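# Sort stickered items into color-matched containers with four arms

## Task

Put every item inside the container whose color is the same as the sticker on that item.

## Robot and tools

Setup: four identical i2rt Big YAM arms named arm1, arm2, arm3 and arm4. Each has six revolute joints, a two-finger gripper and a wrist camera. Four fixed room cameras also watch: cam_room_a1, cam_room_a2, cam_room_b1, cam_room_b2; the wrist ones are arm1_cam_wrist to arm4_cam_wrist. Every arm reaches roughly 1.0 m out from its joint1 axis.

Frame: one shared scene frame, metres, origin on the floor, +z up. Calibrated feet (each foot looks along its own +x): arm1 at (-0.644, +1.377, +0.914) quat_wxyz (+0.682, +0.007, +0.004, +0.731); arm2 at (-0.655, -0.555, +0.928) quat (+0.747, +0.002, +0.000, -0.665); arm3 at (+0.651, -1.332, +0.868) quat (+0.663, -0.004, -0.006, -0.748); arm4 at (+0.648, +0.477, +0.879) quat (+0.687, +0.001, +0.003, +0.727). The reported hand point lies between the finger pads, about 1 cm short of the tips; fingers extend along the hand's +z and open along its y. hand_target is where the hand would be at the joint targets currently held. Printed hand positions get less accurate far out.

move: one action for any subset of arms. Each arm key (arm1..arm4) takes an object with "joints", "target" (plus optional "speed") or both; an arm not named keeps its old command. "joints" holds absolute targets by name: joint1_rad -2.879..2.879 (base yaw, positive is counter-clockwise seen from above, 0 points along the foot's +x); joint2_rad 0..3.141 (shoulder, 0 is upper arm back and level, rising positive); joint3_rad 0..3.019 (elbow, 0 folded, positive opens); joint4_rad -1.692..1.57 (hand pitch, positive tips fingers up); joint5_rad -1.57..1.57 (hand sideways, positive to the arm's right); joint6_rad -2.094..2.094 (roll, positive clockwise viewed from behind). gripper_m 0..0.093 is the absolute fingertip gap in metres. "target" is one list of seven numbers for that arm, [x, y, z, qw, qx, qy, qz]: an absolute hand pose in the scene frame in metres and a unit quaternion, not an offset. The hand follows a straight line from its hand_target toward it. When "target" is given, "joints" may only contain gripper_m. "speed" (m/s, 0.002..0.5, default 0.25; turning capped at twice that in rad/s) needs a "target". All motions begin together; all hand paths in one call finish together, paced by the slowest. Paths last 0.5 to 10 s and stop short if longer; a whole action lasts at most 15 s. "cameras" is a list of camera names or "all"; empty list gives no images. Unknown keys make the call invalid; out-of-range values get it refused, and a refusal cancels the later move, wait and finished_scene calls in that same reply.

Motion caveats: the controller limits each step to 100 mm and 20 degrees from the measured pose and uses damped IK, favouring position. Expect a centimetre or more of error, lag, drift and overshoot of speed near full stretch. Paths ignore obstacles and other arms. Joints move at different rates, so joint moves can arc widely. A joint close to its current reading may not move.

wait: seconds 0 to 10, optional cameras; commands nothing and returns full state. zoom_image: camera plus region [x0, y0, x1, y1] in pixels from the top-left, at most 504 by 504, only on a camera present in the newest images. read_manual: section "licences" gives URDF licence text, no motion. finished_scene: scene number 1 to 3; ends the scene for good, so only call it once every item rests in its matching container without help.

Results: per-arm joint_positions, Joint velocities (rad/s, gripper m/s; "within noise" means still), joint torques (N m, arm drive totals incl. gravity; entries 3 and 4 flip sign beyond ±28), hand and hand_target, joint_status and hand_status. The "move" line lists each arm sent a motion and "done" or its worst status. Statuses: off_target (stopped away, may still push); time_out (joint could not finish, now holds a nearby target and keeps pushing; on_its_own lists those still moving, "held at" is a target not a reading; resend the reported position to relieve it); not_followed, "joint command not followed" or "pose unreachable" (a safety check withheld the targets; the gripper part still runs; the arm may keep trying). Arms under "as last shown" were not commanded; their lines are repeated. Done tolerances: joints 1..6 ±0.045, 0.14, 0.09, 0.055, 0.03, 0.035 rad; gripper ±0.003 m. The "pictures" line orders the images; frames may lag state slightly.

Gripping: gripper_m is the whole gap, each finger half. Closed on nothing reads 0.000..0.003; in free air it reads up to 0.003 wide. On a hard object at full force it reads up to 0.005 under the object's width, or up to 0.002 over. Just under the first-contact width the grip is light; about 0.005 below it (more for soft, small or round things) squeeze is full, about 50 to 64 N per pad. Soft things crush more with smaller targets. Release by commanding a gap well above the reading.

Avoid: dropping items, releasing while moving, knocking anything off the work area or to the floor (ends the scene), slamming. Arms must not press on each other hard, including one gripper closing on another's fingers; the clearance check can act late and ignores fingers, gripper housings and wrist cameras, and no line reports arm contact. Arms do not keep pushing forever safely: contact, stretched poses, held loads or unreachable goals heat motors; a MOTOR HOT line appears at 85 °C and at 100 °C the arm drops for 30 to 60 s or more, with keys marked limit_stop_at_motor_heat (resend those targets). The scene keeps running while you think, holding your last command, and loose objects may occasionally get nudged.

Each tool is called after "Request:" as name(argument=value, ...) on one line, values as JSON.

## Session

Request:
move(arm1={"joints": {"joint1_rad": 1.5, "joint2_rad": 1.0, "joint3_rad": 1.053, "joint4_rad": -1.0, "joint5_rad": 0, "joint6_rad": 0}}, arm2={"joints": {"joint1_rad": -1.686, "joint2_rad": 1.0, "joint3_rad": 1.053, "joint4_rad": -1.0, "joint5_rad": 0, "joint6_rad": 0}}, arm3={"joints": {"joint1_rad": 1.69, "joint2_rad": 1.0, "joint3_rad": 1.053, "joint4_rad": -1.0, "joint5_rad": 0, "joint6_rad": 0}}, arm4={"joints": {"joint1_rad": -1.627, "joint2_rad": 1.0, "joint3_rad": 1.053, "joint4_rad": -1.0, "joint5_rad": 0, "joint6_rad": 0}})

Scene clock: 1.93 s.
Joint torques (N m): arm1=[-1.61 -4.13 15.34 1.52 0.04 -0.05] | arm2=[0.67 -8.82 13.49 1.83 -0.05 -0.08] | arm3=[1.61 -7.94 11.23 1.39 0.11 -0.1] | arm4=[0.97 -7.94 11.47 1.29 0.04 0.17]
Motor temperatures (°C): arm1=[20 23 28 23 21 21 21] | arm2=[23 24 26 22 22 20 23] | arm3=[24 23 24 23 24 23 23] | arm4=[22 21 24 22 24 21 24]
Heat: arm1: hottest joint3_rad 28 °C; arm2: hottest joint3_rad 26 °C; arm3: hottest joint1_rad 24 °C; arm4: hottest joint3_rad 24 °C.
move: arm1 done; arm2 done; arm3 done; arm4 done
Joint velocities: within noise
arm1.joint_positions: joint1_rad=+1.497 joint2_rad=+1.002 joint3_rad=+1.012 joint4_rad=-1.009 joint5_rad=-0.002 joint6_rad=+0.007 gripper_m=+0.09398
arm1.joint_status: all done
arm1.hand: x=-1.0294 y=+1.3786 z=+1.2031 quat_wxyz=(+0.000, +0.957, -0.005, -0.289) (m; scene frame)
arm1.hand_target: x=-1.0384 y=+1.3777 z=+1.2268 quat_wxyz=(-0.002, +0.949, -0.001, -0.314) (m; scene frame)
arm1.hand_status: not commanded
arm2.joint_positions: joint1_rad=-1.686 joint2_rad=+1.013 joint3_rad=+1.032 joint4_rad=-0.999 joint5_rad=+0.001 joint6_rad=+0.015 gripper_m=+0.09399
arm2.joint_status: all done
arm2.hand: x=-1.0534 y=-0.5563 z=+1.2179 quat_wxyz=(+0.000, -0.957, +0.006, +0.290) (m; scene frame)
arm2.hand_target: x=-1.0551 y=-0.5564 z=+1.2339 quat_wxyz=(+0.001, -0.952, -0.001, +0.306) (m; scene frame)
arm2.hand_status: not commanded
arm3.joint_positions: joint1_rad=+1.683 joint2_rad=+1.012 joint3_rad=+1.035 joint4_rad=-1.007 joint5_rad=-0.002 joint6_rad=+0.006 gripper_m=+0.09398
arm3.joint_status: all done
arm3.hand: x=+1.0474 y=-1.3312 z=+1.1598 quat_wxyz=(-0.290, -0.005, -0.957, +0.006) (m; scene frame)
arm3.hand_target: x=+1.0501 y=-1.3284 z=+1.1744 quat_wxyz=(-0.307, +0.001, -0.952, +0.007) (m; scene frame)
arm3.hand_status: not commanded
arm4.joint_positions: joint1_rad=-1.628 joint2_rad=+1.012 joint3_rad=+1.020 joint4_rad=-1.011 joint5_rad=+0.001 joint6_rad=-0.012 gripper_m=+0.09398
arm4.joint_status: all done
arm4.hand: x=+1.0422 y=+0.4775 z=+1.1609 quat_wxyz=(-0.278, +0.006, -0.961, +0.004) (m; scene frame)
arm4.hand_target: x=+1.0488 y=+0.4781 z=+1.1839 quat_wxyz=(-0.305, +0.001, -0.952, +0.002) (m; scene frame)
arm4.hand_status: not commanded
pictures: arm1_cam_wrist, arm2_cam_wrist, arm3_cam_wrist, arm4_cam_wrist, cam_room_a1, cam_room_a2, cam_room_b1, cam_room_b2
Images, in order (width x height): arm1_cam_wrist 672x504, arm2_cam_wrist 672x504, arm3_cam_wrist 672x504, arm4_cam_wrist 672x504, cam_room_a1 672x504, cam_room_a2 672x504, cam_room_b1 672x504, cam_room_b2 672x504.

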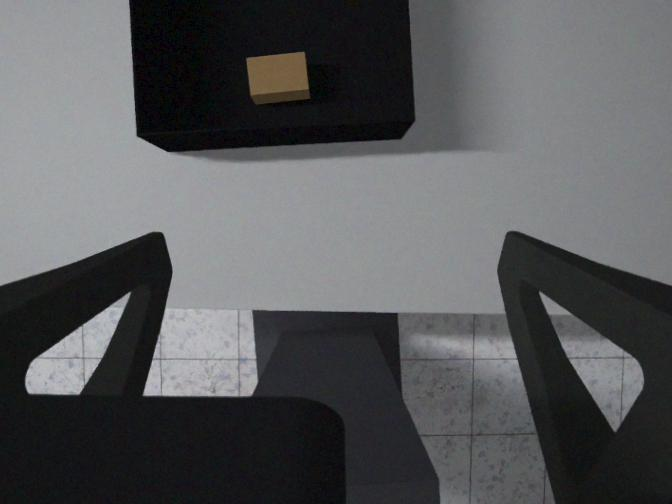

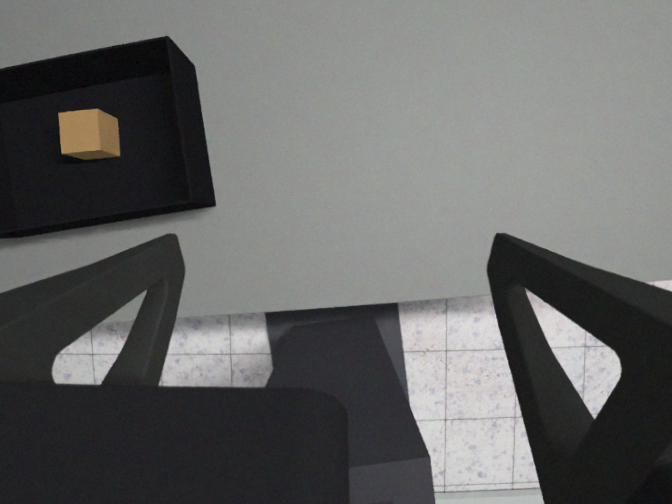

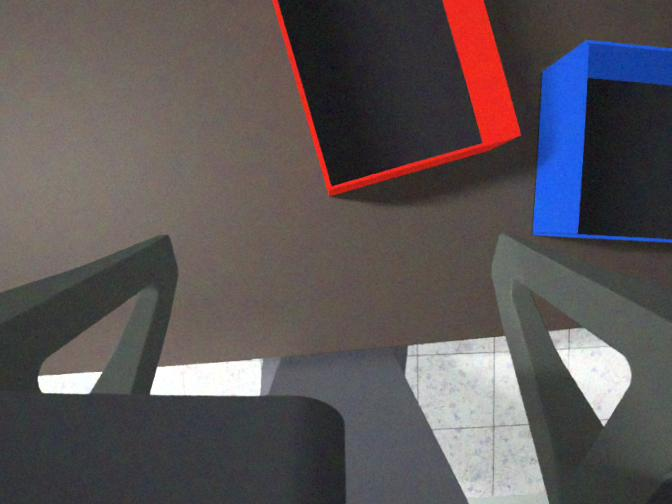

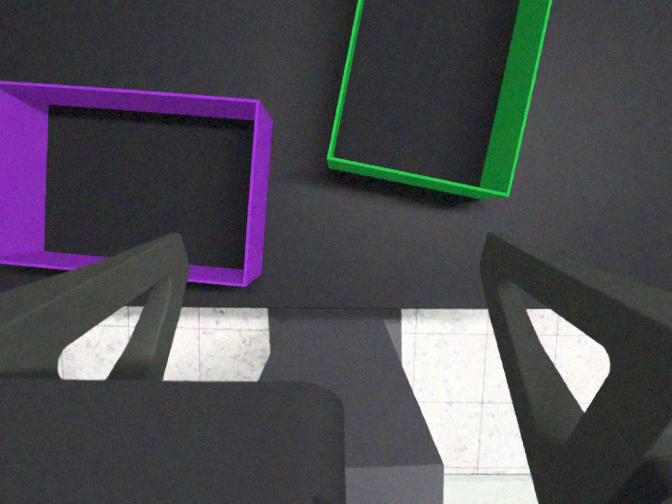

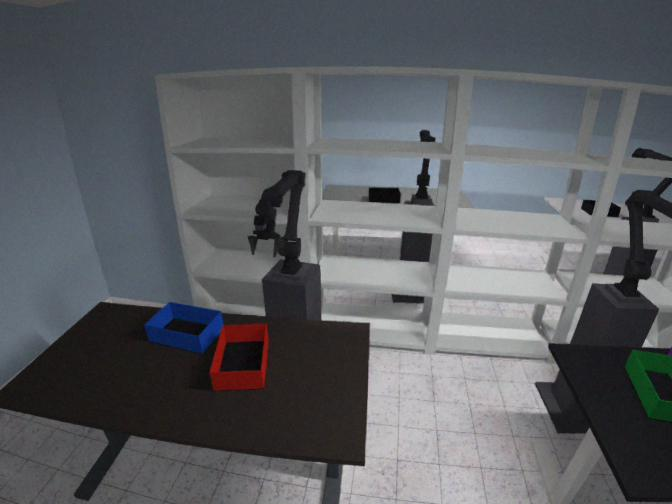

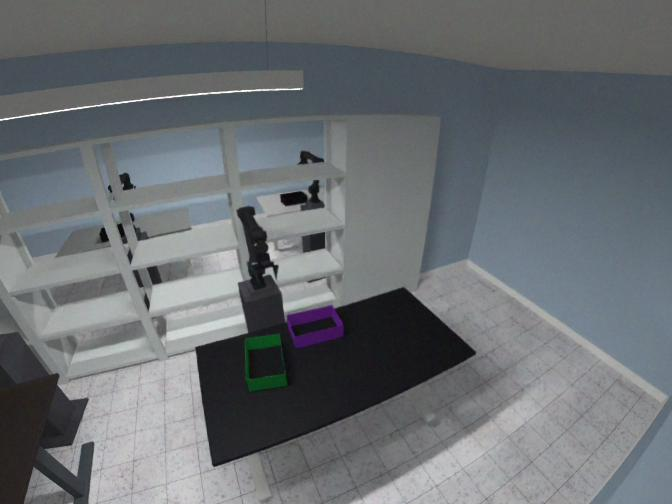

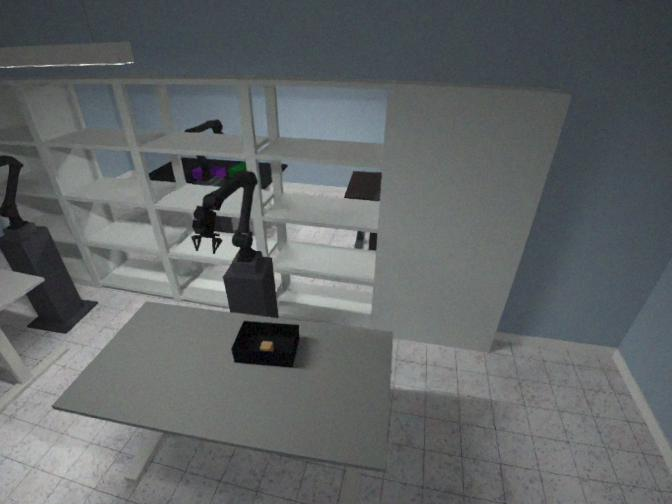

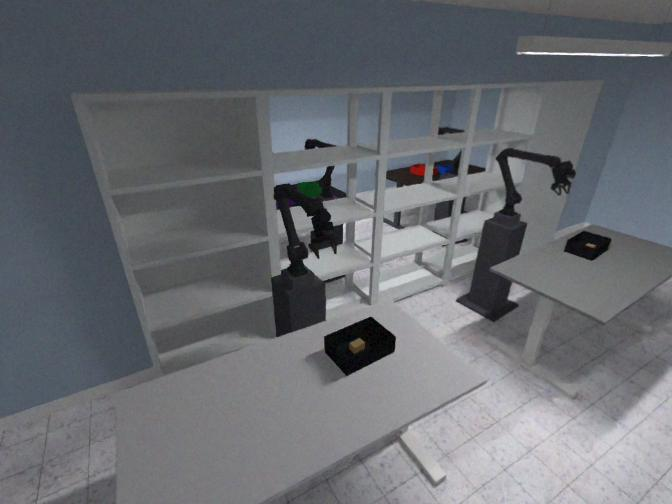

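Request:
zoom_image(camera="arm1_cam_wrist", region=[230, 30, 330, 130])

Request:
zoom_image(camera="arm2_cam_wrist", region=[40, 85, 140, 185])

Request:
zoom_image(camera="cam_room_b1", region=[225, 310, 315, 378])

Request:
zoom_image(camera="cam_room_b2", region=[315, 315, 405, 383])

Request:
zoom_image(camera="cam_room_b2", region=[560, 225, 620, 270])

Scaled by 5.040.

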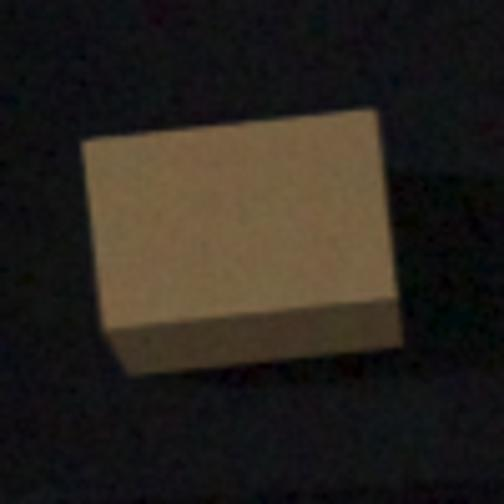

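Scaled by 5.040.

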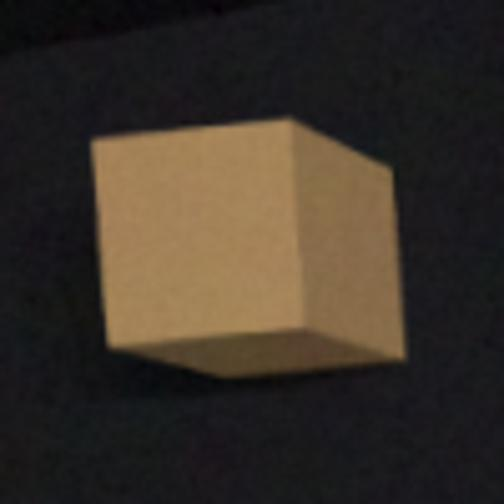

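Scaled by 5.600.

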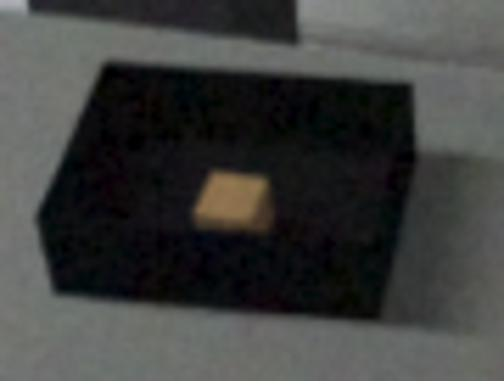

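Scaled by 5.600.

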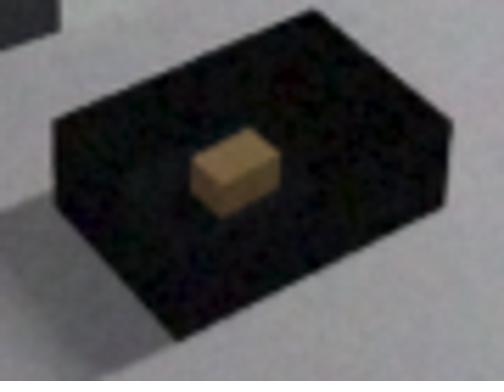

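Scaled by 8.400.

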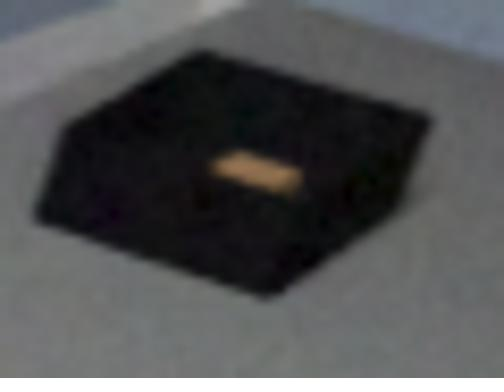

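Request:
move(arm1={"target": [-1.204, 1.318, 0.915, -0.0066, -0.9901, -0.0502, 0.1303], "speed": 0.4}, arm2={"target": [-1.164, -0.863, 0.915, -0.0064, -0.9902, -0.0484, 0.1303], "speed": 0.4}, cameras=["arm1_cam_wrist", "arm2_cam_wrist"])

Scene clock: 32.07 s.
Joint torques (N m): arm1=[-0.5 -14.21 12.74 1.02 -0.03 -0.02] | arm2=[0.44 -18.73 12.63 1.1 0.05 0.21] | arm3=[1.67 -7.94 11.28 1.43 0.11 -0.11] | arm4=[1.03 -8.35 11.6 1.2 0.06 0.16]
Motor temperatures (°C): arm1=[20 23 32 23 21 21 21] | arm2=[23 24 31 22 22 20 23] | arm3=[24 23 26 23 24 23 23] | arm4=[22 22 30 22 24 21 24]
Heat: arm1: hottest joint3_rad 32 °C; arm2: hottest joint3_rad 31 °C; arm3: hottest joint3_rad 26 °C; arm4: hottest joint3_rad 30 °C.
move: arm1 off_target; arm2 off_target
Joint velocities: within noise
arm1.joint_positions: joint1_rad=+1.599 joint2_rad=+1.890 joint3_rad=+1.164 joint4_rad=-0.660 joint5_rad=-0.002 joint6_rad=+0.007 gripper_m=+0.09398
arm1.joint_status: not commanded
arm1.hand: x=-1.1775 y=+1.3259 z=+0.8957 quat_wxyz=(+0.004, +0.994, +0.045, -0.100) (m; scene frame)
arm1.hand_target: x=-1.2027 y=+1.3181 z=+0.9159 quat_wxyz=(+0.007, +0.990, +0.050, -0.130) (m; scene frame)
arm1.hand_status: off_target (0.034 m and 3.6 deg from the pose sent, 0.342 m and 19.7 deg at the start)
arm2.joint_positions: joint1_rad=-1.105 joint2_rad=+1.950 joint3_rad=+1.279 joint4_rad=-0.696 joint5_rad=+0.120 joint6_rad=+0.452 gripper_m=+0.09399
arm2.joint_status: not commanded
arm2.hand: x=-1.1457 y=-0.8533 z=+0.9062 quat_wxyz=(+0.003, -0.991, -0.059, +0.117) (m; scene frame)
arm2.hand_target: x=-1.1634 y=-0.8624 z=+0.9155 quat_wxyz=(-0.007, -0.990, -0.048, +0.131) (m; scene frame)
arm2.hand_status: off_target (0.022 m and 2.3 deg from the pose sent, 0.445 m and 19.7 deg at the start)
arm3, arm4: as last shown
arm3.hand_target: x=+1.0501 y=-1.3284 z=+1.1743 quat_wxyz=(-0.307, +0.001, -0.952, +0.007) (m; scene frame)
pictures: arm1_cam_wrist, arm2_cam_wrist
Images, in order (width x height): arm1_cam_wrist 672x504, arm2_cam_wrist 672x504.

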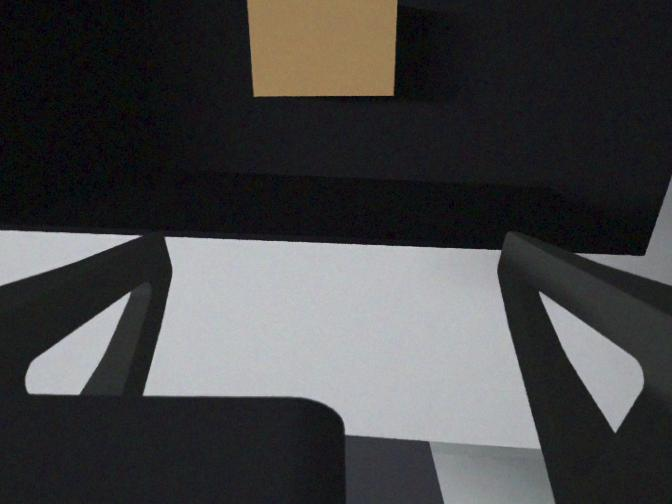

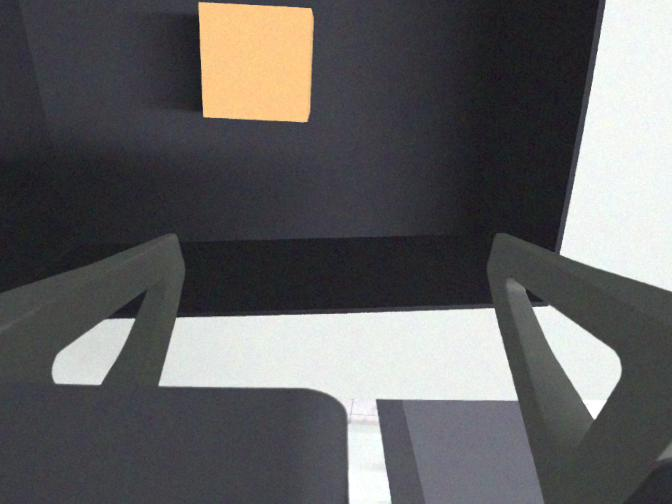

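Request:
move(arm1={"target": [-1.250, 1.309, 0.756, -0.0066, -0.9901, -0.0502, 0.1303], "speed": 0.2}, arm2={"target": [-1.175, -0.896, 0.87, -0.0046, -0.9908, -0.0346, 0.1304], "speed": 0.2}, cameras=["arm1_cam_wrist", "arm2_cam_wrist"])

Scene clock: 57.07 s.
Joint torques (N m): arm1=[-0.85 -16.38 10.03 1.31 0.04 0.05] | arm2=[1.38 -18.43 12.56 1.66 0.32 0.2] | arm3=[1.73 -7.94 11.26 1.43 0.11 -0.11] | arm4=[1.03 -8 11.55 1.24 0.06 0.16]
Motor temperatures (°C): arm1=[20 24 34 23 21 21 21] | arm2=[23 24 33 22 22 20 23] | arm3=[24 23 27 23 24 23 23] | arm4=[21 22 33 22 24 21 24]
Heat: arm1: hottest joint3_rad 34 °C; arm2: hottest joint3_rad 33 °C; arm3: hottest joint3_rad 27 °C; arm4: hottest joint3_rad 33 °C.
move: arm1 off_target; arm2 off_target
Joint velocities: within noise
arm1.joint_positions: joint1_rad=+1.604 joint2_rad=+2.264 joint3_rad=+1.302 joint4_rad=-0.412 joint5_rad=-0.002 joint6_rad=+0.007 gripper_m=+0.09398
arm1.joint_status: not commanded
arm1.hand: x=-1.2257 y=+1.3184 z=+0.7466 quat_wxyz=(+0.004, +0.993, +0.048, -0.106) (m; scene frame)
arm1.hand_target: x=-1.2490 y=+1.3091 z=+0.7569 quat_wxyz=(+0.007, +0.990, +0.050, -0.130) (m; scene frame)
arm1.hand_status: off_target (0.028 m and 2.9 deg from the pose sent, 0.158 m and 3.6 deg at the start)
arm2.joint_positions: joint1_rad=-1.077 joint2_rad=+2.062 joint3_rad=+1.358 joint4_rad=-0.670 joint5_rad=+0.130 joint6_rad=+0.518 gripper_m=+0.09399
arm2.joint_status: not commanded
arm2.hand: x=-1.1588 y=-0.8802 z=+0.8717 quat_wxyz=(+0.003, -0.992, -0.040, +0.117) (m; scene frame)
arm2.hand_target: x=-1.1740 y=-0.8955 z=+0.8706 quat_wxyz=(-0.005, -0.991, -0.035, +0.130) (m; scene frame)
arm2.hand_status: off_target (0.023 m and 1.9 deg from the pose sent, 0.063 m and 3.3 deg at the start)
arm3, arm4: as last shown
pictures: arm1_cam_wrist, arm2_cam_wrist
Images, in order (width x height): arm1_cam_wrist 672x504, arm2_cam_wrist 672x504.

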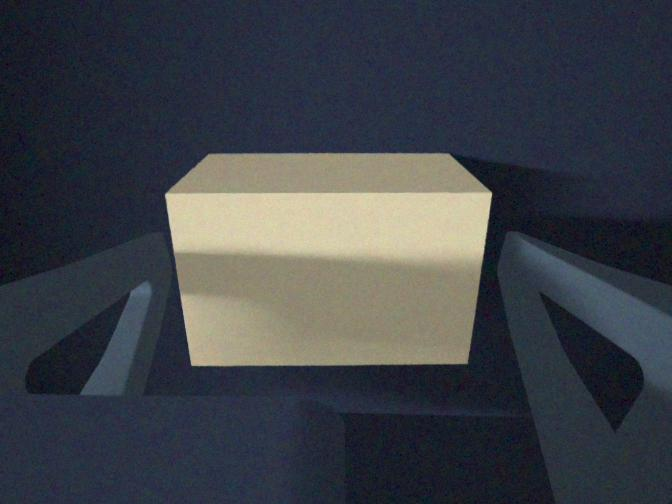

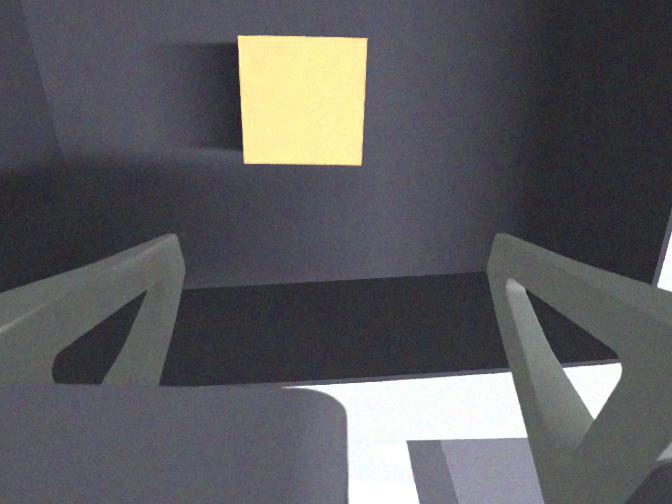

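Request:
move(arm1={"joints": {"gripper_m": 0.054}}, arm2={"target": [-1.209, -0.904, 0.753, -0.0046, -0.9908, -0.0346, 0.1304], "speed": 0.2}, cameras=["arm2_cam_wrist"])

Scene clock: 64.60 s.
Joint torques (N m): arm1=[-0.44 -16.26 10.22 1.1 0.03 0.1] | arm2=[0.03 -21.48 10.89 1.74 0.13 0] | arm3=[1.73 -8.06 11.25 1.48 0.11 -0.11] | arm4=[0.73 -8.29 11.59 1.26 0.09 0.18]
Motor temperatures (°C): arm1=[20 24 34 23 21 21 21] | arm2=[23 25 33 22 22 20 23] | arm3=[24 23 28 23 24 23 23] | arm4=[21 22 34 22 24 21 24]
Heat: arm1: hottest joint3_rad 34 °C; arm2: hottest joint3_rad 33 °C; arm3: hottest joint3_rad 28 °C; arm4: hottest joint3_rad 34 °C.
move: arm1 off_target; arm2 off_target
Joint velocities: within noise
arm1.joint_positions: joint1_rad=+1.605 joint2_rad=+2.264 joint3_rad=+1.303 joint4_rad=-0.412 joint5_rad=-0.002 joint6_rad=+0.007 gripper_m=+0.06886
arm1.joint_status: gripper_m off_target (ended at +0.06889, target +0.05400)
arm1.hand: x=-1.2261 y=+1.3181 z=+0.7468 quat_wxyz=(+0.005, +0.993, +0.048, -0.106) (m; scene frame)
arm1.hand_target: x=-1.2490 y=+1.3089 z=+0.7569 quat_wxyz=(+0.007, +0.990, +0.050, -0.130) (m; scene frame)
arm1.hand_status: not commanded
arm2.joint_positions: joint1_rad=-1.082 joint2_rad=+2.345 joint3_rad=+1.497 joint4_rad=-0.526 joint5_rad=+0.130 joint6_rad=+0.519 gripper_m=+0.09399
arm2.joint_status: not commanded
arm2.hand: x=-1.1901 y=-0.8978 z=+0.7535 quat_wxyz=(+0.004, -0.993, -0.037, +0.116) (m; scene frame)
arm2.hand_target: x=-1.2083 y=-0.9035 z=+0.7536 quat_wxyz=(-0.004, -0.991, -0.035, +0.131) (m; scene frame)
arm2.hand_status: off_target (0.020 m and 1.9 deg from the pose sent, 0.131 m and 1.9 deg at the start)
arm3, arm4: as last shown
pictures: arm2_cam_wrist
Images, in order (width x height): arm2_cam_wrist 672x504.

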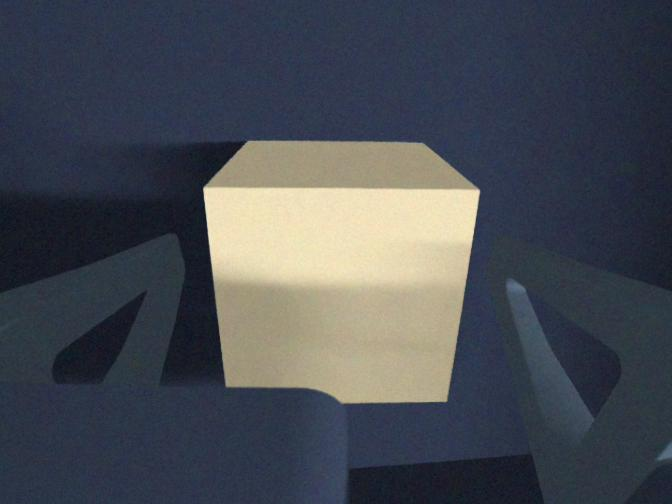

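Request:
move(arm2={"joints": {"gripper_m": 0.037}}, arm1={"target": [-1.19, 1.318, 0.92, -0.0066, -0.9901, -0.0502, 0.1303], "speed": 0.35}, cameras=[])

Request:
move(arm2={"target": [-1.15, -0.885, 0.92, -0.0046, -0.9908, -0.0346, 0.1304], "speed": 0.35}, arm1={"joints": {"joint2_rad": 1.0, "joint3_rad": 1.05, "joint4_rad": 0.1, "joint5_rad": 0, "joint6_rad": 0}}, cameras=["cam_room_b2"])

Request:
move(arm2={"joints": {"joint2_rad": 1.0, "joint3_rad": 1.05, "joint4_rad": 0.1, "joint5_rad": 0, "joint6_rad": 0}}, cameras=["cam_room_b1", "cam_room_b2"])

Scene clock: 76.40 s.
Joint torques (N m): arm1=[-1.2 -12.16 9.31 0.55 0.06 0.05] | arm2=[0.15 -21.54 10.8 1.66 0.13 0.01] | arm3=[1.73 -7.94 11.22 1.44 0.11 -0.11] | arm4=[0.32 -7.88 11.59 1.31 0.06 0.13]
Motor temperatures (°C): arm1=[20 25 33 23 21 21 22] | arm2=[23 26 32 22 22 20 23] | arm3=[24 23 28 23 24 23 23] | arm4=[21 22 35 22 24 21 24]
Heat: arm1: hottest joint3_rad 33 °C; arm2: hottest joint3_rad 32 °C; arm3: hottest joint3_rad 28 °C; arm4: hottest joint3_rad 35 °C.
move: arm1 done; arm2 off_target
Joint velocities: within noise
arm1.joint_positions: joint1_rad=+1.605 joint2_rad=+1.840 joint3_rad=+1.170 joint4_rad=-0.639 joint5_rad=-0.002 joint6_rad=+0.007 gripper_m=+0.06886
arm1.joint_status: not commanded
arm1.hand: x=-1.1919 y=+1.3208 z=+0.9252 quat_wxyz=(+0.007, +0.989, +0.048, -0.138) (m; scene frame)
arm1.hand_target: x=-1.1900 y=+1.3180 z=+0.9202 quat_wxyz=(+0.007, +0.990, +0.050, -0.130) (m; scene frame)
arm1.hand_status: done (0.006 m and 0.9 deg from the pose sent, 0.177 m and 2.8 deg at the start)
arm2.joint_positions: joint1_rad=-1.082 joint2_rad=+2.345 joint3_rad=+1.498 joint4_rad=-0.526 joint5_rad=+0.130 joint6_rad=+0.519 gripper_m=+0.05325
arm2.joint_status: gripper_m off_target (ended at +0.05327, target +0.03700)
arm2.hand: x=-1.1907 y=-0.8982 z=+0.7539 quat_wxyz=(+0.004, -0.992, -0.037, +0.117) (m; scene frame)
arm2.hand_target: x=-1.2084 y=-0.9036 z=+0.7536 quat_wxyz=(-0.004, -0.991, -0.035, +0.131) (m; scene frame)
arm2.hand_status: not commanded
arm3, arm4: as last shown
arm3.hand: x=+1.0473 y=-1.3312 z=+1.1599 quat_wxyz=(-0.290, -0.005, -0.957, +0.006) (m; scene frame)
arm3.hand_target: x=+1.0500 y=-1.3284 z=+1.1745 quat_wxyz=(-0.307, +0.001, -0.952, +0.007) (m; scene frame)
pictures: none
No camera images: "cameras" was empty.

Scene clock: 78.03 s.
Joint torques (N m): arm1=[-1.32 -3.14 14.45 2.17 0.11 -0.05] | arm2=[1.38 -17.96 8.72 0.81 0.31 0.21] | arm3=[1.73 -8 11.23 1.4 0.1 -0.11] | arm4=[0.73 -8.29 11.44 1.13 0.1 0.16]
Motor temperatures (°C): arm1=[20 25 33 23 21 21 22] | arm2=[23 26 32 22 22 20 23] | arm3=[24 23 28 23 24 23 23] | arm4=[21 22 35 22 24 21 24]
Heat: arm1: hottest joint3_rad 33 °C; arm2: hottest joint3_rad 32 °C; arm3: hottest joint3_rad 28 °C; arm4: hottest joint3_rad 35 °C.
move: arm1 done; arm2 off_target
Joint velocities: within noise
arm1.joint_positions: joint1_rad=+1.605 joint2_rad=+0.996 joint3_rad=+1.025 joint4_rad=+0.089 joint5_rad=-0.002 joint6_rad=+0.007 gripper_m=+0.06886
arm1.joint_status: all done
arm1.hand: x=-1.1321 y=+1.3249 z=+1.4469 quat_wxyz=(+0.041, +0.658, +0.034, -0.752) (m; scene frame)
arm1.hand_target: x=-1.1315 y=+1.3224 z=+1.4632 quat_wxyz=(+0.040, +0.645, +0.037, -0.762) (m; scene frame)
arm1.hand_status: not commanded
arm2.joint_positions: joint1_rad=-1.067 joint2_rad=+1.934 joint3_rad=+1.346 joint4_rad=-0.711 joint5_rad=+0.133 joint6_rad=+0.528 gripper_m=+0.05325
arm2.joint_status: not commanded
arm2.hand: x=-1.1592 y=-0.8872 z=+0.9392 quat_wxyz=(-0.016, -0.988, -0.037, +0.148) (m; scene frame)
arm2.hand_target: x=-1.1497 y=-0.8846 z=+0.9204 quat_wxyz=(-0.004, -0.991, -0.035, +0.131) (m; scene frame)
arm2.hand_status: off_target (0.021 m and 2.5 deg from the pose sent, 0.172 m and 1.8 deg at the start)
arm3, arm4: as last shown
pictures: cam_room_b2
Images, in order (width x height): cam_room_b2 672x504.

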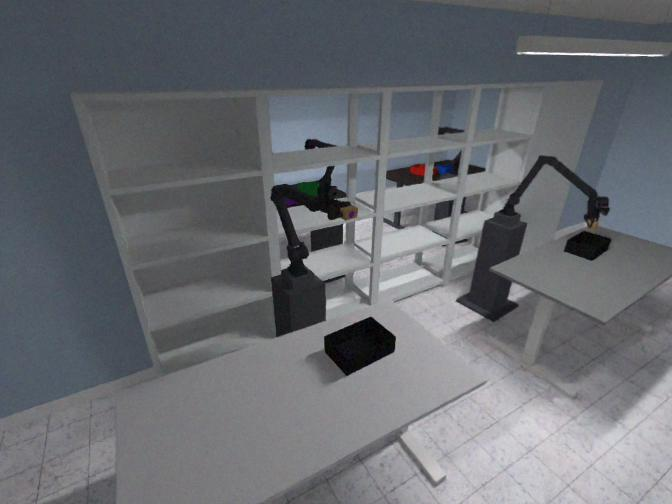

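Scene clock: 79.67 s.
Joint torques (N m): arm1=[-1.2 -3.55 14.31 1.99 0.09 -0.07] | arm2=[1.14 -7 12.93 2.93 -0.17 -0.09] | arm3=[1.61 -7.94 11.26 1.44 0.11 -0.11] | arm4=[0.67 -8.35 11.58 1.31 0.06 0.16]
Motor temperatures (°C): arm1=[20 25 34 23 21 21 22] | arm2=[23 26 32 22 22 20 23] | arm3=[24 23 28 23 24 23 23] | arm4=[21 22 35 22 24 21 24]
Heat: arm1: hottest joint3_rad 34 °C; arm2: hottest joint3_rad 32 °C; arm3: hottest joint3_rad 28 °C; arm4: hottest joint3_rad 35 °C.
move: arm2 done
Joint velocities: within noise
arm1, arm3, arm4: as last shown
arm2.joint_positions: joint1_rad=-1.066 joint2_rad=+0.988 joint3_rad=+1.042 joint4_rad=+0.089 joint5_rad=+0.003 joint6_rad=+0.014 gripper_m=+0.05325
arm2.joint_status: all done
arm2.hand: x=-1.0590 y=-0.8445 z=+1.4664 quat_wxyz=(-0.235, -0.626, -0.195, +0.718) (m; scene frame)
arm2.hand_target: x=-1.0604 y=-0.8497 z=+1.4681 quat_wxyz=(-0.233, -0.621, -0.202, +0.720) (m; scene frame)
arm2.hand_status: not commanded
arm3.hand_target: x=+1.0500 y=-1.3284 z=+1.1744 quat_wxyz=(-0.307, +0.001, -0.952, +0.007) (m; scene frame)
pictures: cam_room_b1, cam_room_b2
Images, in order (width x height): cam_room_b1 672x504, cam_room_b2 672x504.

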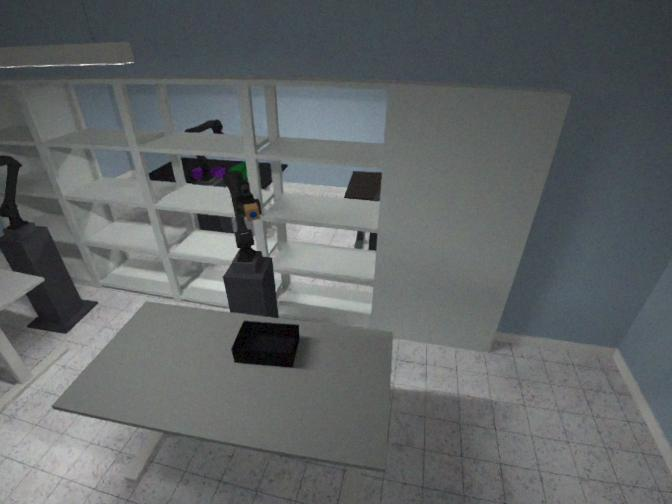

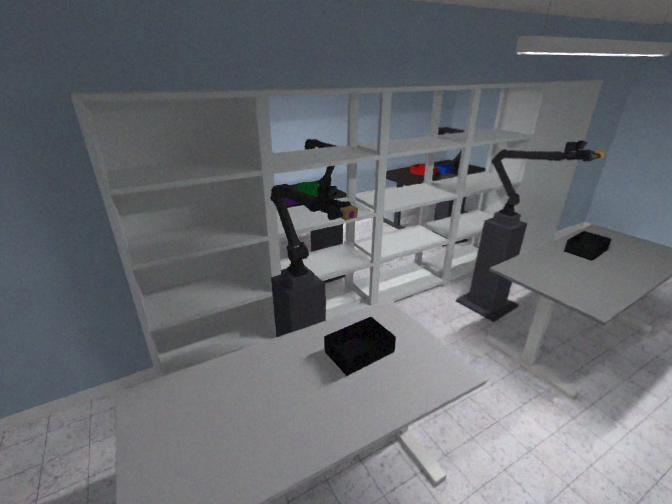

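Request:
move(arm1={"joints": {"joint1_rad": -2.25, "joint2_rad": 0.915, "joint3_rad": 0.892, "joint4_rad": -1.286, "joint5_rad": 0, "joint6_rad": 0}}, arm2={"joints": {"joint1_rad": 0.919, "joint2_rad": 0.915, "joint3_rad": 0.892, "joint4_rad": -1.286, "joint5_rad": 0, "joint6_rad": 0}}, arm3={"joints": {"joint1_rad": -1.967, "joint2_rad": 0.871, "joint3_rad": 0.69, "joint4_rad": -0.604, "joint5_rad": 0, "joint6_rad": 0}}, arm4={"joints": {"joint1_rad": 0.886, "joint2_rad": 0.871, "joint3_rad": 0.69, "joint4_rad": -0.604, "joint5_rad": 0, "joint6_rad": 0}}, cameras=[])

Request:
move(arm1={"target": [-0.058, 0.969, 1.065, 0.1245, 0.2973, 0.9458, -0.0391], "speed": 0.35}, arm2={"target": [-0.043, -0.919, 1.055, 0.1258, 0.2628, 0.9559, -0.0346], "speed": 0.35}, cameras=[])

Request:
move(arm1={"target": [-0.060, 0.970, 1.012, 0.1287, 0.2972, 0.9453, -0.0405], "speed": 0.12}, arm2={"target": [-0.041, -0.920, 1.005, 0.1258, 0.2628, 0.9559, -0.0346], "speed": 0.12}, cameras=[])

Scene clock: 111.40 s.
Joint torques (N m): arm1=[-2.78 -2.32 11.71 0.38 -0.04 -0.02] | arm2=[0.91 -5.48 10.74 0.83 0.05 -0.06] | arm3=[0.73 -4.95 9.88 1.65 -0.08 -0.11] | arm4=[1.38 -4.84 10.14 1.54 0.1 0.2]
Motor temperatures (°C): arm1=[20 24 37 23 21 21 22] | arm2=[23 25 33 22 22 20 24] | arm3=[24 23 29 23 24 23 23] | arm4=[21 22 37 22 24 21 24]
Heat: arm1: hottest joint3_rad 37 °C; arm2: hottest joint3_rad 33 °C; arm3: hottest joint3_rad 29 °C; arm4: hottest joint3_rad 37 °C.
move: arm1 done; arm2 done; arm3 done; arm4 done
Joint velocities: within noise
arm1.joint_positions: joint1_rad=-2.245 joint2_rad=+0.918 joint3_rad=+0.883 joint4_rad=-1.278 joint5_rad=+0.002 joint6_rad=+0.006 gripper_m=+0.06892
arm1.joint_status: all done
arm1.hand: x=-0.4021 y=+1.2107 z=+1.1316 quat_wxyz=(-0.115, -0.298, -0.947, +0.040) (m; scene frame)
arm1.hand_target: x=-0.4027 y=+1.2099 z=+1.1356 quat_wxyz=(-0.117, -0.298, -0.947, +0.040) (m; scene frame)
arm1.hand_status: not commanded
arm2.joint_positions: joint1_rad=+0.917 joint2_rad=+0.916 joint3_rad=+0.898 joint4_rad=-1.274 joint5_rad=-0.001 joint6_rad=+0.013 gripper_m=+0.05326
arm2.joint_status: all done
arm2.hand: x=-0.4025 y=-0.7068 z=+1.1569 quat_wxyz=(-0.135, -0.269, -0.953, +0.033) (m; scene frame)
arm2.hand_target: x=-0.4060 y=-0.7043 z=+1.1538 quat_wxyz=(-0.126, -0.262, -0.956, +0.033) (m; scene frame)
arm2.hand_status: not commanded
arm3.joint_positions: joint1_rad=-1.959 joint2_rad=+0.874 joint3_rad=+0.689 joint4_rad=-0.611 joint5_rad=+0.002 joint6_rad=+0.005 gripper_m=+0.09402
arm3.joint_status: all done
arm3.hand: x=+0.3207 y=-1.1436 z=+1.0829 quat_wxyz=(+0.089, -0.896, +0.238, +0.363) (m; scene frame)
arm3.hand_target: x=+0.3211 y=-1.1405 z=+1.0858 quat_wxyz=(+0.092, -0.894, +0.239, +0.368) (m; scene frame)
arm3.hand_status: not commanded
arm4.joint_positions: joint1_rad=+0.885 joint2_rad=+0.870 joint3_rad=+0.679 joint4_rad=-0.617 joint5_rad=-0.001 joint6_rad=-0.011 gripper_m=+0.09402
arm4.joint_status: all done
arm4.hand: x=+0.3462 y=+0.6988 z=+1.0936 quat_wxyz=(-0.115, +0.883, -0.283, -0.356) (m; scene frame)
arm4.hand_target: x=+0.3422 y=+0.7016 z=+1.1011 quat_wxyz=(-0.116, +0.878, -0.287, -0.366) (m; scene frame)
arm4.hand_status: not commanded
pictures: none
No camera images: "cameras" was empty.

Scene clock: 113.50 s.
Joint torques (N m): arm1=[-1.96 -18.61 16.91 0.32 -0.04 -0.03] | arm2=[0.91 -22.24 16.21 0.66 0.15 -0.04] | arm3=[0.79 -5.19 9.85 1.68 -0.08 -0.11] | arm4=[1.26 -4.54 10.04 1.47 0.1 0.14]
Motor temperatures (°C): arm1=[20 24 37 23 21 21 22] | arm2=[23 25 33 22 22 20 24] | arm3=[24 23 29 23 24 23 23] | arm4=[21 22 37 22 24 21 24]
Heat: arm1: hottest joint3_rad 37 °C; arm2: hottest joint3_rad 33 °C; arm3: hottest joint3_rad 29 °C; arm4: hottest joint3_rad 37 °C.
move: arm1 off_target; arm2 off_target
Joint velocities: within noise
arm1.joint_positions: joint1_rad=-2.245 joint2_rad=+2.069 joint3_rad=+1.916 joint4_rad=-1.197 joint5_rad=-0.005 joint6_rad=+0.006 gripper_m=+0.06892
arm1.joint_status: not commanded
arm1.hand: x=-0.0713 y=+0.9822 z=+1.0364 quat_wxyz=(-0.098, -0.299, -0.949, +0.031) (m; scene frame)
arm1.hand_target: x=-0.0596 y=+0.9700 z=+1.0652 quat_wxyz=(-0.125, -0.297, -0.946, +0.039) (m; scene frame)
arm1.hand_status: off_target (0.034 m and 3.2 deg from the pose sent, 0.426 m and 1.1 deg at the start)
arm2.joint_positions: joint1_rad=+0.917 joint2_rad=+2.074 joint3_rad=+1.871 joint4_rad=-1.136 joint5_rad=+0.001 joint6_rad=+0.013 gripper_m=+0.05326
arm2.joint_status: not commanded
arm2.hand: x=-0.0588 y=-0.9113 z=+1.0411 quat_wxyz=(-0.112, -0.270, -0.956, +0.029) (m; scene frame)
arm2.hand_target: x=-0.0440 y=-0.9184 z=+1.0551 quat_wxyz=(-0.127, -0.263, -0.956, +0.035) (m; scene frame)
arm2.hand_status: off_target (0.022 m and 1.9 deg from the pose sent, 0.430 m and 1.3 deg at the start)
arm3, arm4: as last shown
pictures: none
No camera images: "cameras" was empty.

Scene clock: 114.57 s.
Joint torques (N m): arm1=[-2.14 -18.02 11.29 1.35 -0.02 -0.02] | arm2=[0.91 -21.71 10.7 1.99 0.14 -0.04] | arm3=[0.85 -5.01 9.87 1.68 -0.06 -0.1] | arm4=[0.73 -4.6 9.94 1.59 0.12 0.12]
Motor temperatures (°C): arm1=[20 24 37 23 21 21 22] | arm2=[23 25 33 22 22 20 24] | arm3=[24 23 29 23 24 23 23] | arm4=[21 22 37 22 24 21 24]
Heat: arm1: hottest joint3_rad 37 °C; arm2: hottest joint3_rad 33 °C; arm3: hottest joint3_rad 29 °C; arm4: hottest joint3_rad 37 °C.
move: arm1 done; arm2 off_target
Joint velocities: within noise
arm1.joint_positions: joint1_rad=-2.245 joint2_rad=+2.076 joint3_rad=+1.866 joint4_rad=-1.083 joint5_rad=-0.005 joint6_rad=+0.006 gripper_m=+0.06892
arm1.joint_status: not commanded
arm1.hand: x=-0.0617 y=+0.9755 z=+1.0173 quat_wxyz=(-0.126, -0.298, -0.946, +0.040) (m; scene frame)
arm1.hand_target: x=-0.0602 y=+0.9700 z=+1.0119 quat_wxyz=(-0.129, -0.297, -0.945, +0.041) (m; scene frame)
arm1.hand_status: done (0.008 m and 0.4 deg from the pose sent, 0.030 m and 3.7 deg at the start)
arm2.joint_positions: joint1_rad=+0.917 joint2_rad=+2.104 joint3_rad=+1.871 joint4_rad=-1.061 joint5_rad=+0.001 joint6_rad=+0.013 gripper_m=+0.05326
arm2.joint_status: not commanded
arm2.hand: x=-0.0441 y=-0.9199 z=+1.0254 quat_wxyz=(-0.133, -0.269, -0.953, +0.034) (m; scene frame)
arm2.hand_target: x=-0.0416 y=-0.9197 z=+1.0051 quat_wxyz=(-0.126, -0.263, -0.956, +0.034) (m; scene frame)
arm2.hand_status: off_target (0.021 m and 1.2 deg from the pose sent, 0.041 m and 1.9 deg at the start)
arm3, arm4: as last shown
pictures: none
No camera images: "cameras" was empty.

Request:
move(arm1={"target": [-0.061, 0.971, 0.998, 0.1287, 0.2972, 0.9453, -0.0405], "speed": 0.1}, arm2={"target": [-0.041, -0.920, 0.995, 0.1258, 0.2628, 0.9559, -0.0346], "speed": 0.1}, cameras=[])

Request:
move(arm1={"joints": {"gripper_m": 0.093}}, arm2={"joints": {"gripper_m": 0.093}}, cameras=[])

Request:
move(arm1={"target": [-0.31, 1.147, 1.09, 0.1287, 0.2972, 0.9453, -0.0405], "speed": 0.35}, arm2={"target": [-0.31, -0.76, 1.12, 0.1258, 0.2628, 0.9559, -0.0346], "speed": 0.35}, cameras=[])

Request:
move(arm4={"target": [0.024, 0.938, 1.055, 0.1114, -0.8858, 0.2793, 0.3534], "speed": 0.35}, arm3={"target": [0.046, -0.984, 1.085, 0.0990, -0.8950, 0.2482, 0.3571], "speed": 0.35}, cameras=["arm3_cam_wrist", "arm4_cam_wrist"])

Scene clock: 131.83 s.
Joint torques (N m): arm1=[-2.37 -17.55 9.42 1.68 -0.02 -0.04] | arm2=[0.97 -21.25 9.73 2.06 0.13 -0.04] | arm3=[0.79 -5.19 9.87 1.66 -0.08 -0.1] | arm4=[1.55 -4.37 10.06 1.43 0.13 0.14]
Motor temperatures (°C): arm1=[20 25 37 23 21 21 22] | arm2=[23 26 33 22 22 20 24] | arm3=[24 23 30 23 24 23 23] | arm4=[21 22 39 22 24 21 24]
Heat: arm1: hottest joint3_rad 37 °C; arm2: hottest joint3_rad 33 °C; arm3: hottest joint3_rad 30 °C; arm4: hottest joint3_rad 39 °C.
move: arm1 off_target; arm2 off_target
Joint velocities: within noise
arm1.joint_positions: joint1_rad=-2.245 joint2_rad=+2.076 joint3_rad=+1.860 joint4_rad=-1.059 joint5_rad=-0.005 joint6_rad=+0.006 gripper_m=+0.06892
arm1.joint_status: not commanded
arm1.hand: x=-0.0587 y=+0.9734 z=+1.0161 quat_wxyz=(-0.134, -0.297, -0.944, +0.042) (m; scene frame)
arm1.hand_target: x=-0.0614 y=+0.9712 z=+0.9981 quat_wxyz=(-0.128, -0.297, -0.945, +0.040) (m; scene frame)
arm1.hand_status: off_target (0.018 m and 0.7 deg from the pose sent, 0.020 m and 0.3 deg at the start)
arm2.joint_positions: joint1_rad=+0.917 joint2_rad=+2.104 joint3_rad=+1.868 joint4_rad=-1.041 joint5_rad=+0.001 joint6_rad=+0.013 gripper_m=+0.05326
arm2.joint_status: not commanded
arm2.hand: x=-0.0407 y=-0.9219 z=+1.0256 quat_wxyz=(-0.142, -0.269, -0.952, +0.037) (m; scene frame)
arm2.hand_target: x=-0.0420 y=-0.9194 z=+0.9955 quat_wxyz=(-0.126, -0.263, -0.956, +0.034) (m; scene frame)
arm2.hand_status: off_target (0.031 m and 2.0 deg from the pose sent, 0.031 m and 1.2 deg at the start)
arm3, arm4: as last shown
pictures: none
No camera images: "cameras" was empty.

Scene clock: 132.43 s.
Joint torques (N m): arm1=[-2.32 -17.67 10.8 1.43 -0.04 0.01] | arm2=[1.03 -21.01 9.72 1.99 0.13 -0.04] | arm3=[0.73 -5.19 9.88 1.65 -0.07 -0.11] | arm4=[1.2 -4.6 10.09 1.66 0.11 0.15]
Motor temperatures (°C): arm1=[20 25 37 23 21 21 22] | arm2=[23 26 33 22 22 20 24] | arm3=[24 23 30 23 24 23 23] | arm4=[21 22 39 22 24 21 24]
Heat: arm1: hottest joint3_rad 37 °C; arm2: hottest joint3_rad 33 °C; arm3: hottest joint3_rad 30 °C; arm4: hottest joint3_rad 39 °C.
move: arm1 done; arm2 done
Joint velocities: within noise
arm1.joint_positions: joint1_rad=-2.245 joint2_rad=+2.079 joint3_rad=+1.840 joint4_rad=-1.050 joint5_rad=-0.006 joint6_rad=+0.006 gripper_m=+0.09297
arm1.joint_status: all done
arm1.hand: x=-0.0624 y=+0.9759 z=+1.0060 quat_wxyz=(-0.128, -0.297, -0.945, +0.040) (m; scene frame)
arm1.hand_target: x=-0.0613 y=+0.9712 z=+0.9982 quat_wxyz=(-0.129, -0.297, -0.945, +0.040) (m; scene frame)
arm1.hand_status: not commanded
arm2.joint_positions: joint1_rad=+0.917 joint2_rad=+2.104 joint3_rad=+1.868 joint4_rad=-1.039 joint5_rad=+0.001 joint6_rad=+0.013 gripper_m=+0.09293
arm2.joint_status: all done
arm2.hand: x=-0.0404 y=-0.9222 z=+1.0257 quat_wxyz=(-0.143, -0.269, -0.952, +0.037) (m; scene frame)
arm2.hand_target: x=-0.0420 y=-0.9195 z=+0.9955 quat_wxyz=(-0.126, -0.263, -0.956, +0.035) (m; scene frame)
arm2.hand_status: not commanded
arm3, arm4: as last shown
pictures: none
No camera images: "cameras" was empty.

Scene clock: 134.07 s.
Joint torques (N m): arm1=[-1.61 -6.18 11.06 0.65 0.12 -0.06] | arm2=[1.03 -9.23 10 0.79 0.07 0.05] | arm3=[0.79 -5.01 9.87 1.72 -0.06 -0.11] | arm4=[0.32 -4.66 10.03 1.59 0.13 0.13]
Motor temperatures (°C): arm1=[20 25 36 23 21 21 22] | arm2=[23 26 33 22 22 20 24] | arm3=[24 23 30 23 24 23 23] | arm4=[21 22 39 22 24 21 24]
Heat: arm1: hottest joint3_rad 36 °C; arm2: hottest joint3_rad 33 °C; arm3: hottest joint3_rad 30 °C; arm4: hottest joint3_rad 39 °C.
move: arm1 done; arm2 off_target
Joint velocities: within noise
arm1.joint_positions: joint1_rad=-2.247 joint2_rad=+1.234 joint3_rad=+0.991 joint4_rad=-1.031 joint5_rad=-0.008 joint6_rad=+0.009 gripper_m=+0.09297
arm1.joint_status: not commanded
arm1.hand: x=-0.3091 y=+1.1473 z=+1.0917 quat_wxyz=(-0.135, -0.299, -0.944, +0.041) (m; scene frame)
arm1.hand_target: x=-0.3100 y=+1.1470 z=+1.0900 quat_wxyz=(-0.129, -0.297, -0.945, +0.041) (m; scene frame)
arm1.hand_status: done (0.002 m and 0.8 deg from the pose sent, 0.312 m and 0.1 deg at the start)
arm2.joint_positions: joint1_rad=+0.920 joint2_rad=+1.230 joint3_rad=+1.041 joint4_rad=-1.081 joint5_rad=+0.003 joint6_rad=+0.006 gripper_m=+0.09293
arm2.joint_status: not commanded
arm2.hand: x=-0.3053 y=-0.7640 z=+1.1318 quat_wxyz=(-0.145, -0.264, -0.953, +0.039) (m; scene frame)
arm2.hand_target: x=-0.3101 y=-0.7599 z=+1.1202 quat_wxyz=(-0.126, -0.263, -0.956, +0.035) (m; scene frame)
arm2.hand_status: off_target (0.013 m and 2.3 deg from the pose sent, 0.328 m and 2.1 deg at the start)
arm3, arm4: as last shown
pictures: none
No camera images: "cameras" was empty.

Scene clock: 135.93 s.
Joint torques (N m): arm1=[-2.02 -6.01 10.96 0.58 0.11 -0.03] | arm2=[1.03 -9.29 9.99 0.79 0.07 0.05] | arm3=[1.38 -18.78 13.87 1.03 0.13 0.02] | arm4=[0.21 -23.06 12.88 0.66 -0.06 -0.05]
Motor temperatures (°C): arm1=[20 25 36 23 21 21 22] | arm2=[23 26 33 22 22 20 24] | arm3=[24 23 30 23 24 23 23] | arm4=[21 22 39 22 24 21 24]
Heat: arm1: hottest joint3_rad 36 °C; arm2: hottest joint3_rad 33 °C; arm3: hottest joint3_rad 30 °C; arm4: hottest joint3_rad 39 °C.
move: arm3 off_target; arm4 off_target
Joint velocities: within noise
arm1, arm2: as last shown
arm3.joint_positions: joint1_rad=-1.959 joint2_rad=+1.735 joint3_rad=+1.445 joint4_rad=-0.552 joint5_rad=+0.027 joint6_rad=+0.008 gripper_m=+0.09402
arm3.joint_status: not commanded
arm3.hand: x=+0.0590 y=-0.9932 z=+1.0625 quat_wxyz=(+0.094, -0.903, +0.245, +0.340) (m; scene frame)
arm3.hand_target: x=+0.0472 y=-0.9846 z=+1.0851 quat_wxyz=(+0.099, -0.895, +0.248, +0.357) (m; scene frame)
arm3.hand_status: off_target (0.028 m and 2.3 deg from the pose sent, 0.318 m and 1.8 deg at the start)
arm4.joint_positions: joint1_rad=+0.885 joint2_rad=+1.969 joint3_rad=+1.673 joint4_rad=-0.544 joint5_rad=-0.010 joint6_rad=-0.013 gripper_m=+0.09402
arm4.joint_status: not commanded
arm4.hand: x=+0.0329 y=+0.9246 z=+1.0393 quat_wxyz=(-0.106, +0.890, -0.282, -0.342) (m; scene frame)
arm4.hand_target: x=+0.0250 y=+0.9372 z=+1.0551 quat_wxyz=(-0.112, +0.886, -0.279, -0.354) (m; scene frame)
arm4.hand_status: off_target (0.022 m and 1.5 deg from the pose sent, 0.403 m and 0.7 deg at the start)
pictures: arm3_cam_wrist, arm4_cam_wrist
Images, in order (width x height): arm3_cam_wrist 672x504, arm4_cam_wrist 672x504.

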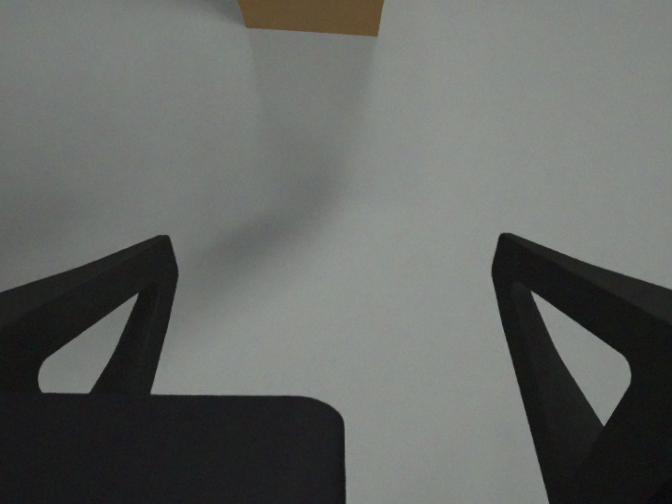

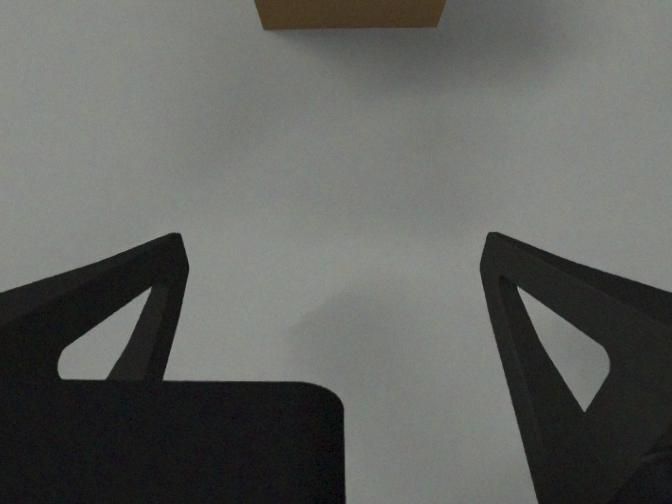

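Request:
move(arm3={"target": [-0.058, -0.929, 1.060, 0.0990, -0.8950, 0.2482, 0.3571], "speed": 0.2}, arm4={"target": [-0.064, 1.010, 1.020, 0.1114, -0.8858, 0.2793, 0.3534], "speed": 0.2}, cameras=["arm3_cam_wrist", "arm4_cam_wrist"])

Scene clock: 174.17 s.
Joint torques (N m): arm1=[-1.85 -6.53 11.03 0.59 0.1 -0.05] | arm2=[0.97 -9.23 9.98 0.81 0.07 0.05] | arm3=[1.73 -24.35 14.49 0.98 0.13 0.02] | arm4=[0.38 -25.93 13.15 0.72 -0.04 -0.07]
Motor temperatures (°C): arm1=[20 24 36 23 21 21 22] | arm2=[23 25 31 22 22 20 23] | arm3=[24 25 32 23 24 23 23] | arm4=[21 24 45 22 24 21 24]
Heat: arm1: hottest joint3_rad 36 °C; arm2: hottest joint3_rad 31 °C; arm3: hottest joint3_rad 32 °C; arm4: hottest joint3_rad 45 °C.
move: arm3 off_target; arm4 off_target
Joint velocities: within noise
arm1, arm2: as last shown
arm3.joint_positions: joint1_rad=-1.959 joint2_rad=+2.065 joint3_rad=+1.873 joint4_rad=-0.653 joint5_rad=+0.029 joint6_rad=+0.010 gripper_m=+0.09402
arm3.joint_status: not commanded
arm3.hand: x=-0.0447 y=-0.9352 z=+1.0362 quat_wxyz=(+0.095, -0.903, +0.247, +0.338) (m; scene frame)
arm3.hand_target: x=-0.0566 y=-0.9298 z=+1.0602 quat_wxyz=(+0.099, -0.895, +0.248, +0.358) (m; scene frame)
arm3.hand_status: off_target (0.028 m and 2.4 deg from the pose sent, 0.133 m and 2.3 deg at the start)
arm4.joint_positions: joint1_rad=+0.875 joint2_rad=+2.323 joint3_rad=+2.224 joint4_rad=-0.718 joint5_rad=-0.016 joint6_rad=-0.018 gripper_m=+0.09402
arm4.joint_status: not commanded
arm4.hand: x=-0.0579 y=+1.0002 z=+1.0246 quat_wxyz=(-0.110, +0.885, -0.282, -0.353) (m; scene frame)
arm4.hand_target: x=-0.0632 y=+1.0096 z=+1.0200 quat_wxyz=(-0.112, +0.885, -0.279, -0.354) (m; scene frame)
arm4.hand_status: off_target (0.012 m and 0.4 deg from the pose sent, 0.131 m and 1.5 deg at the start)
pictures: arm3_cam_wrist, arm4_cam_wrist
Images, in order (width x height): arm3_cam_wrist 672x504, arm4_cam_wrist 672x504.

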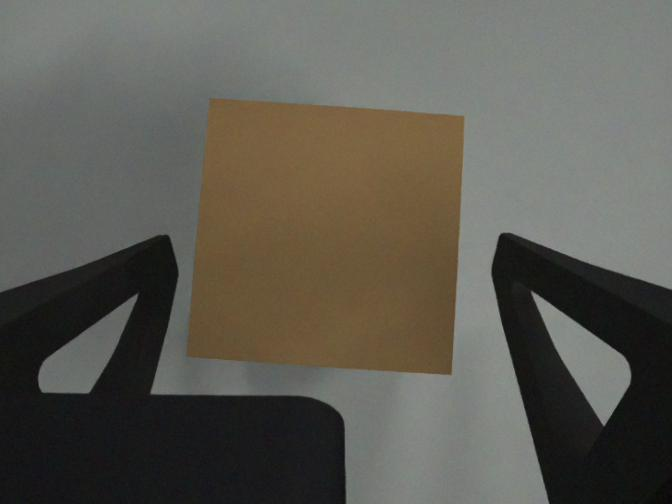

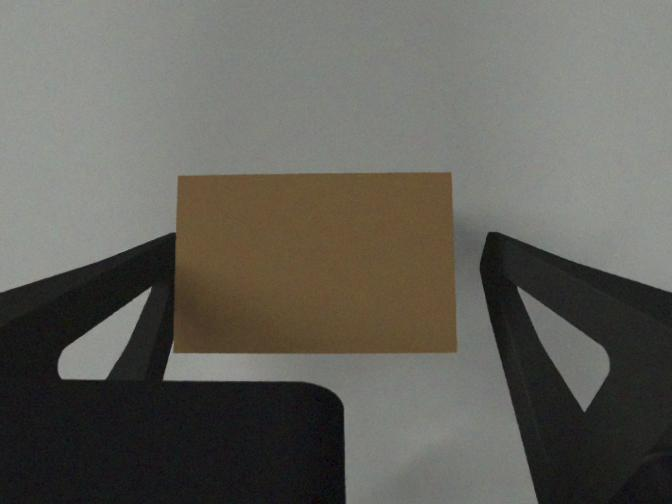

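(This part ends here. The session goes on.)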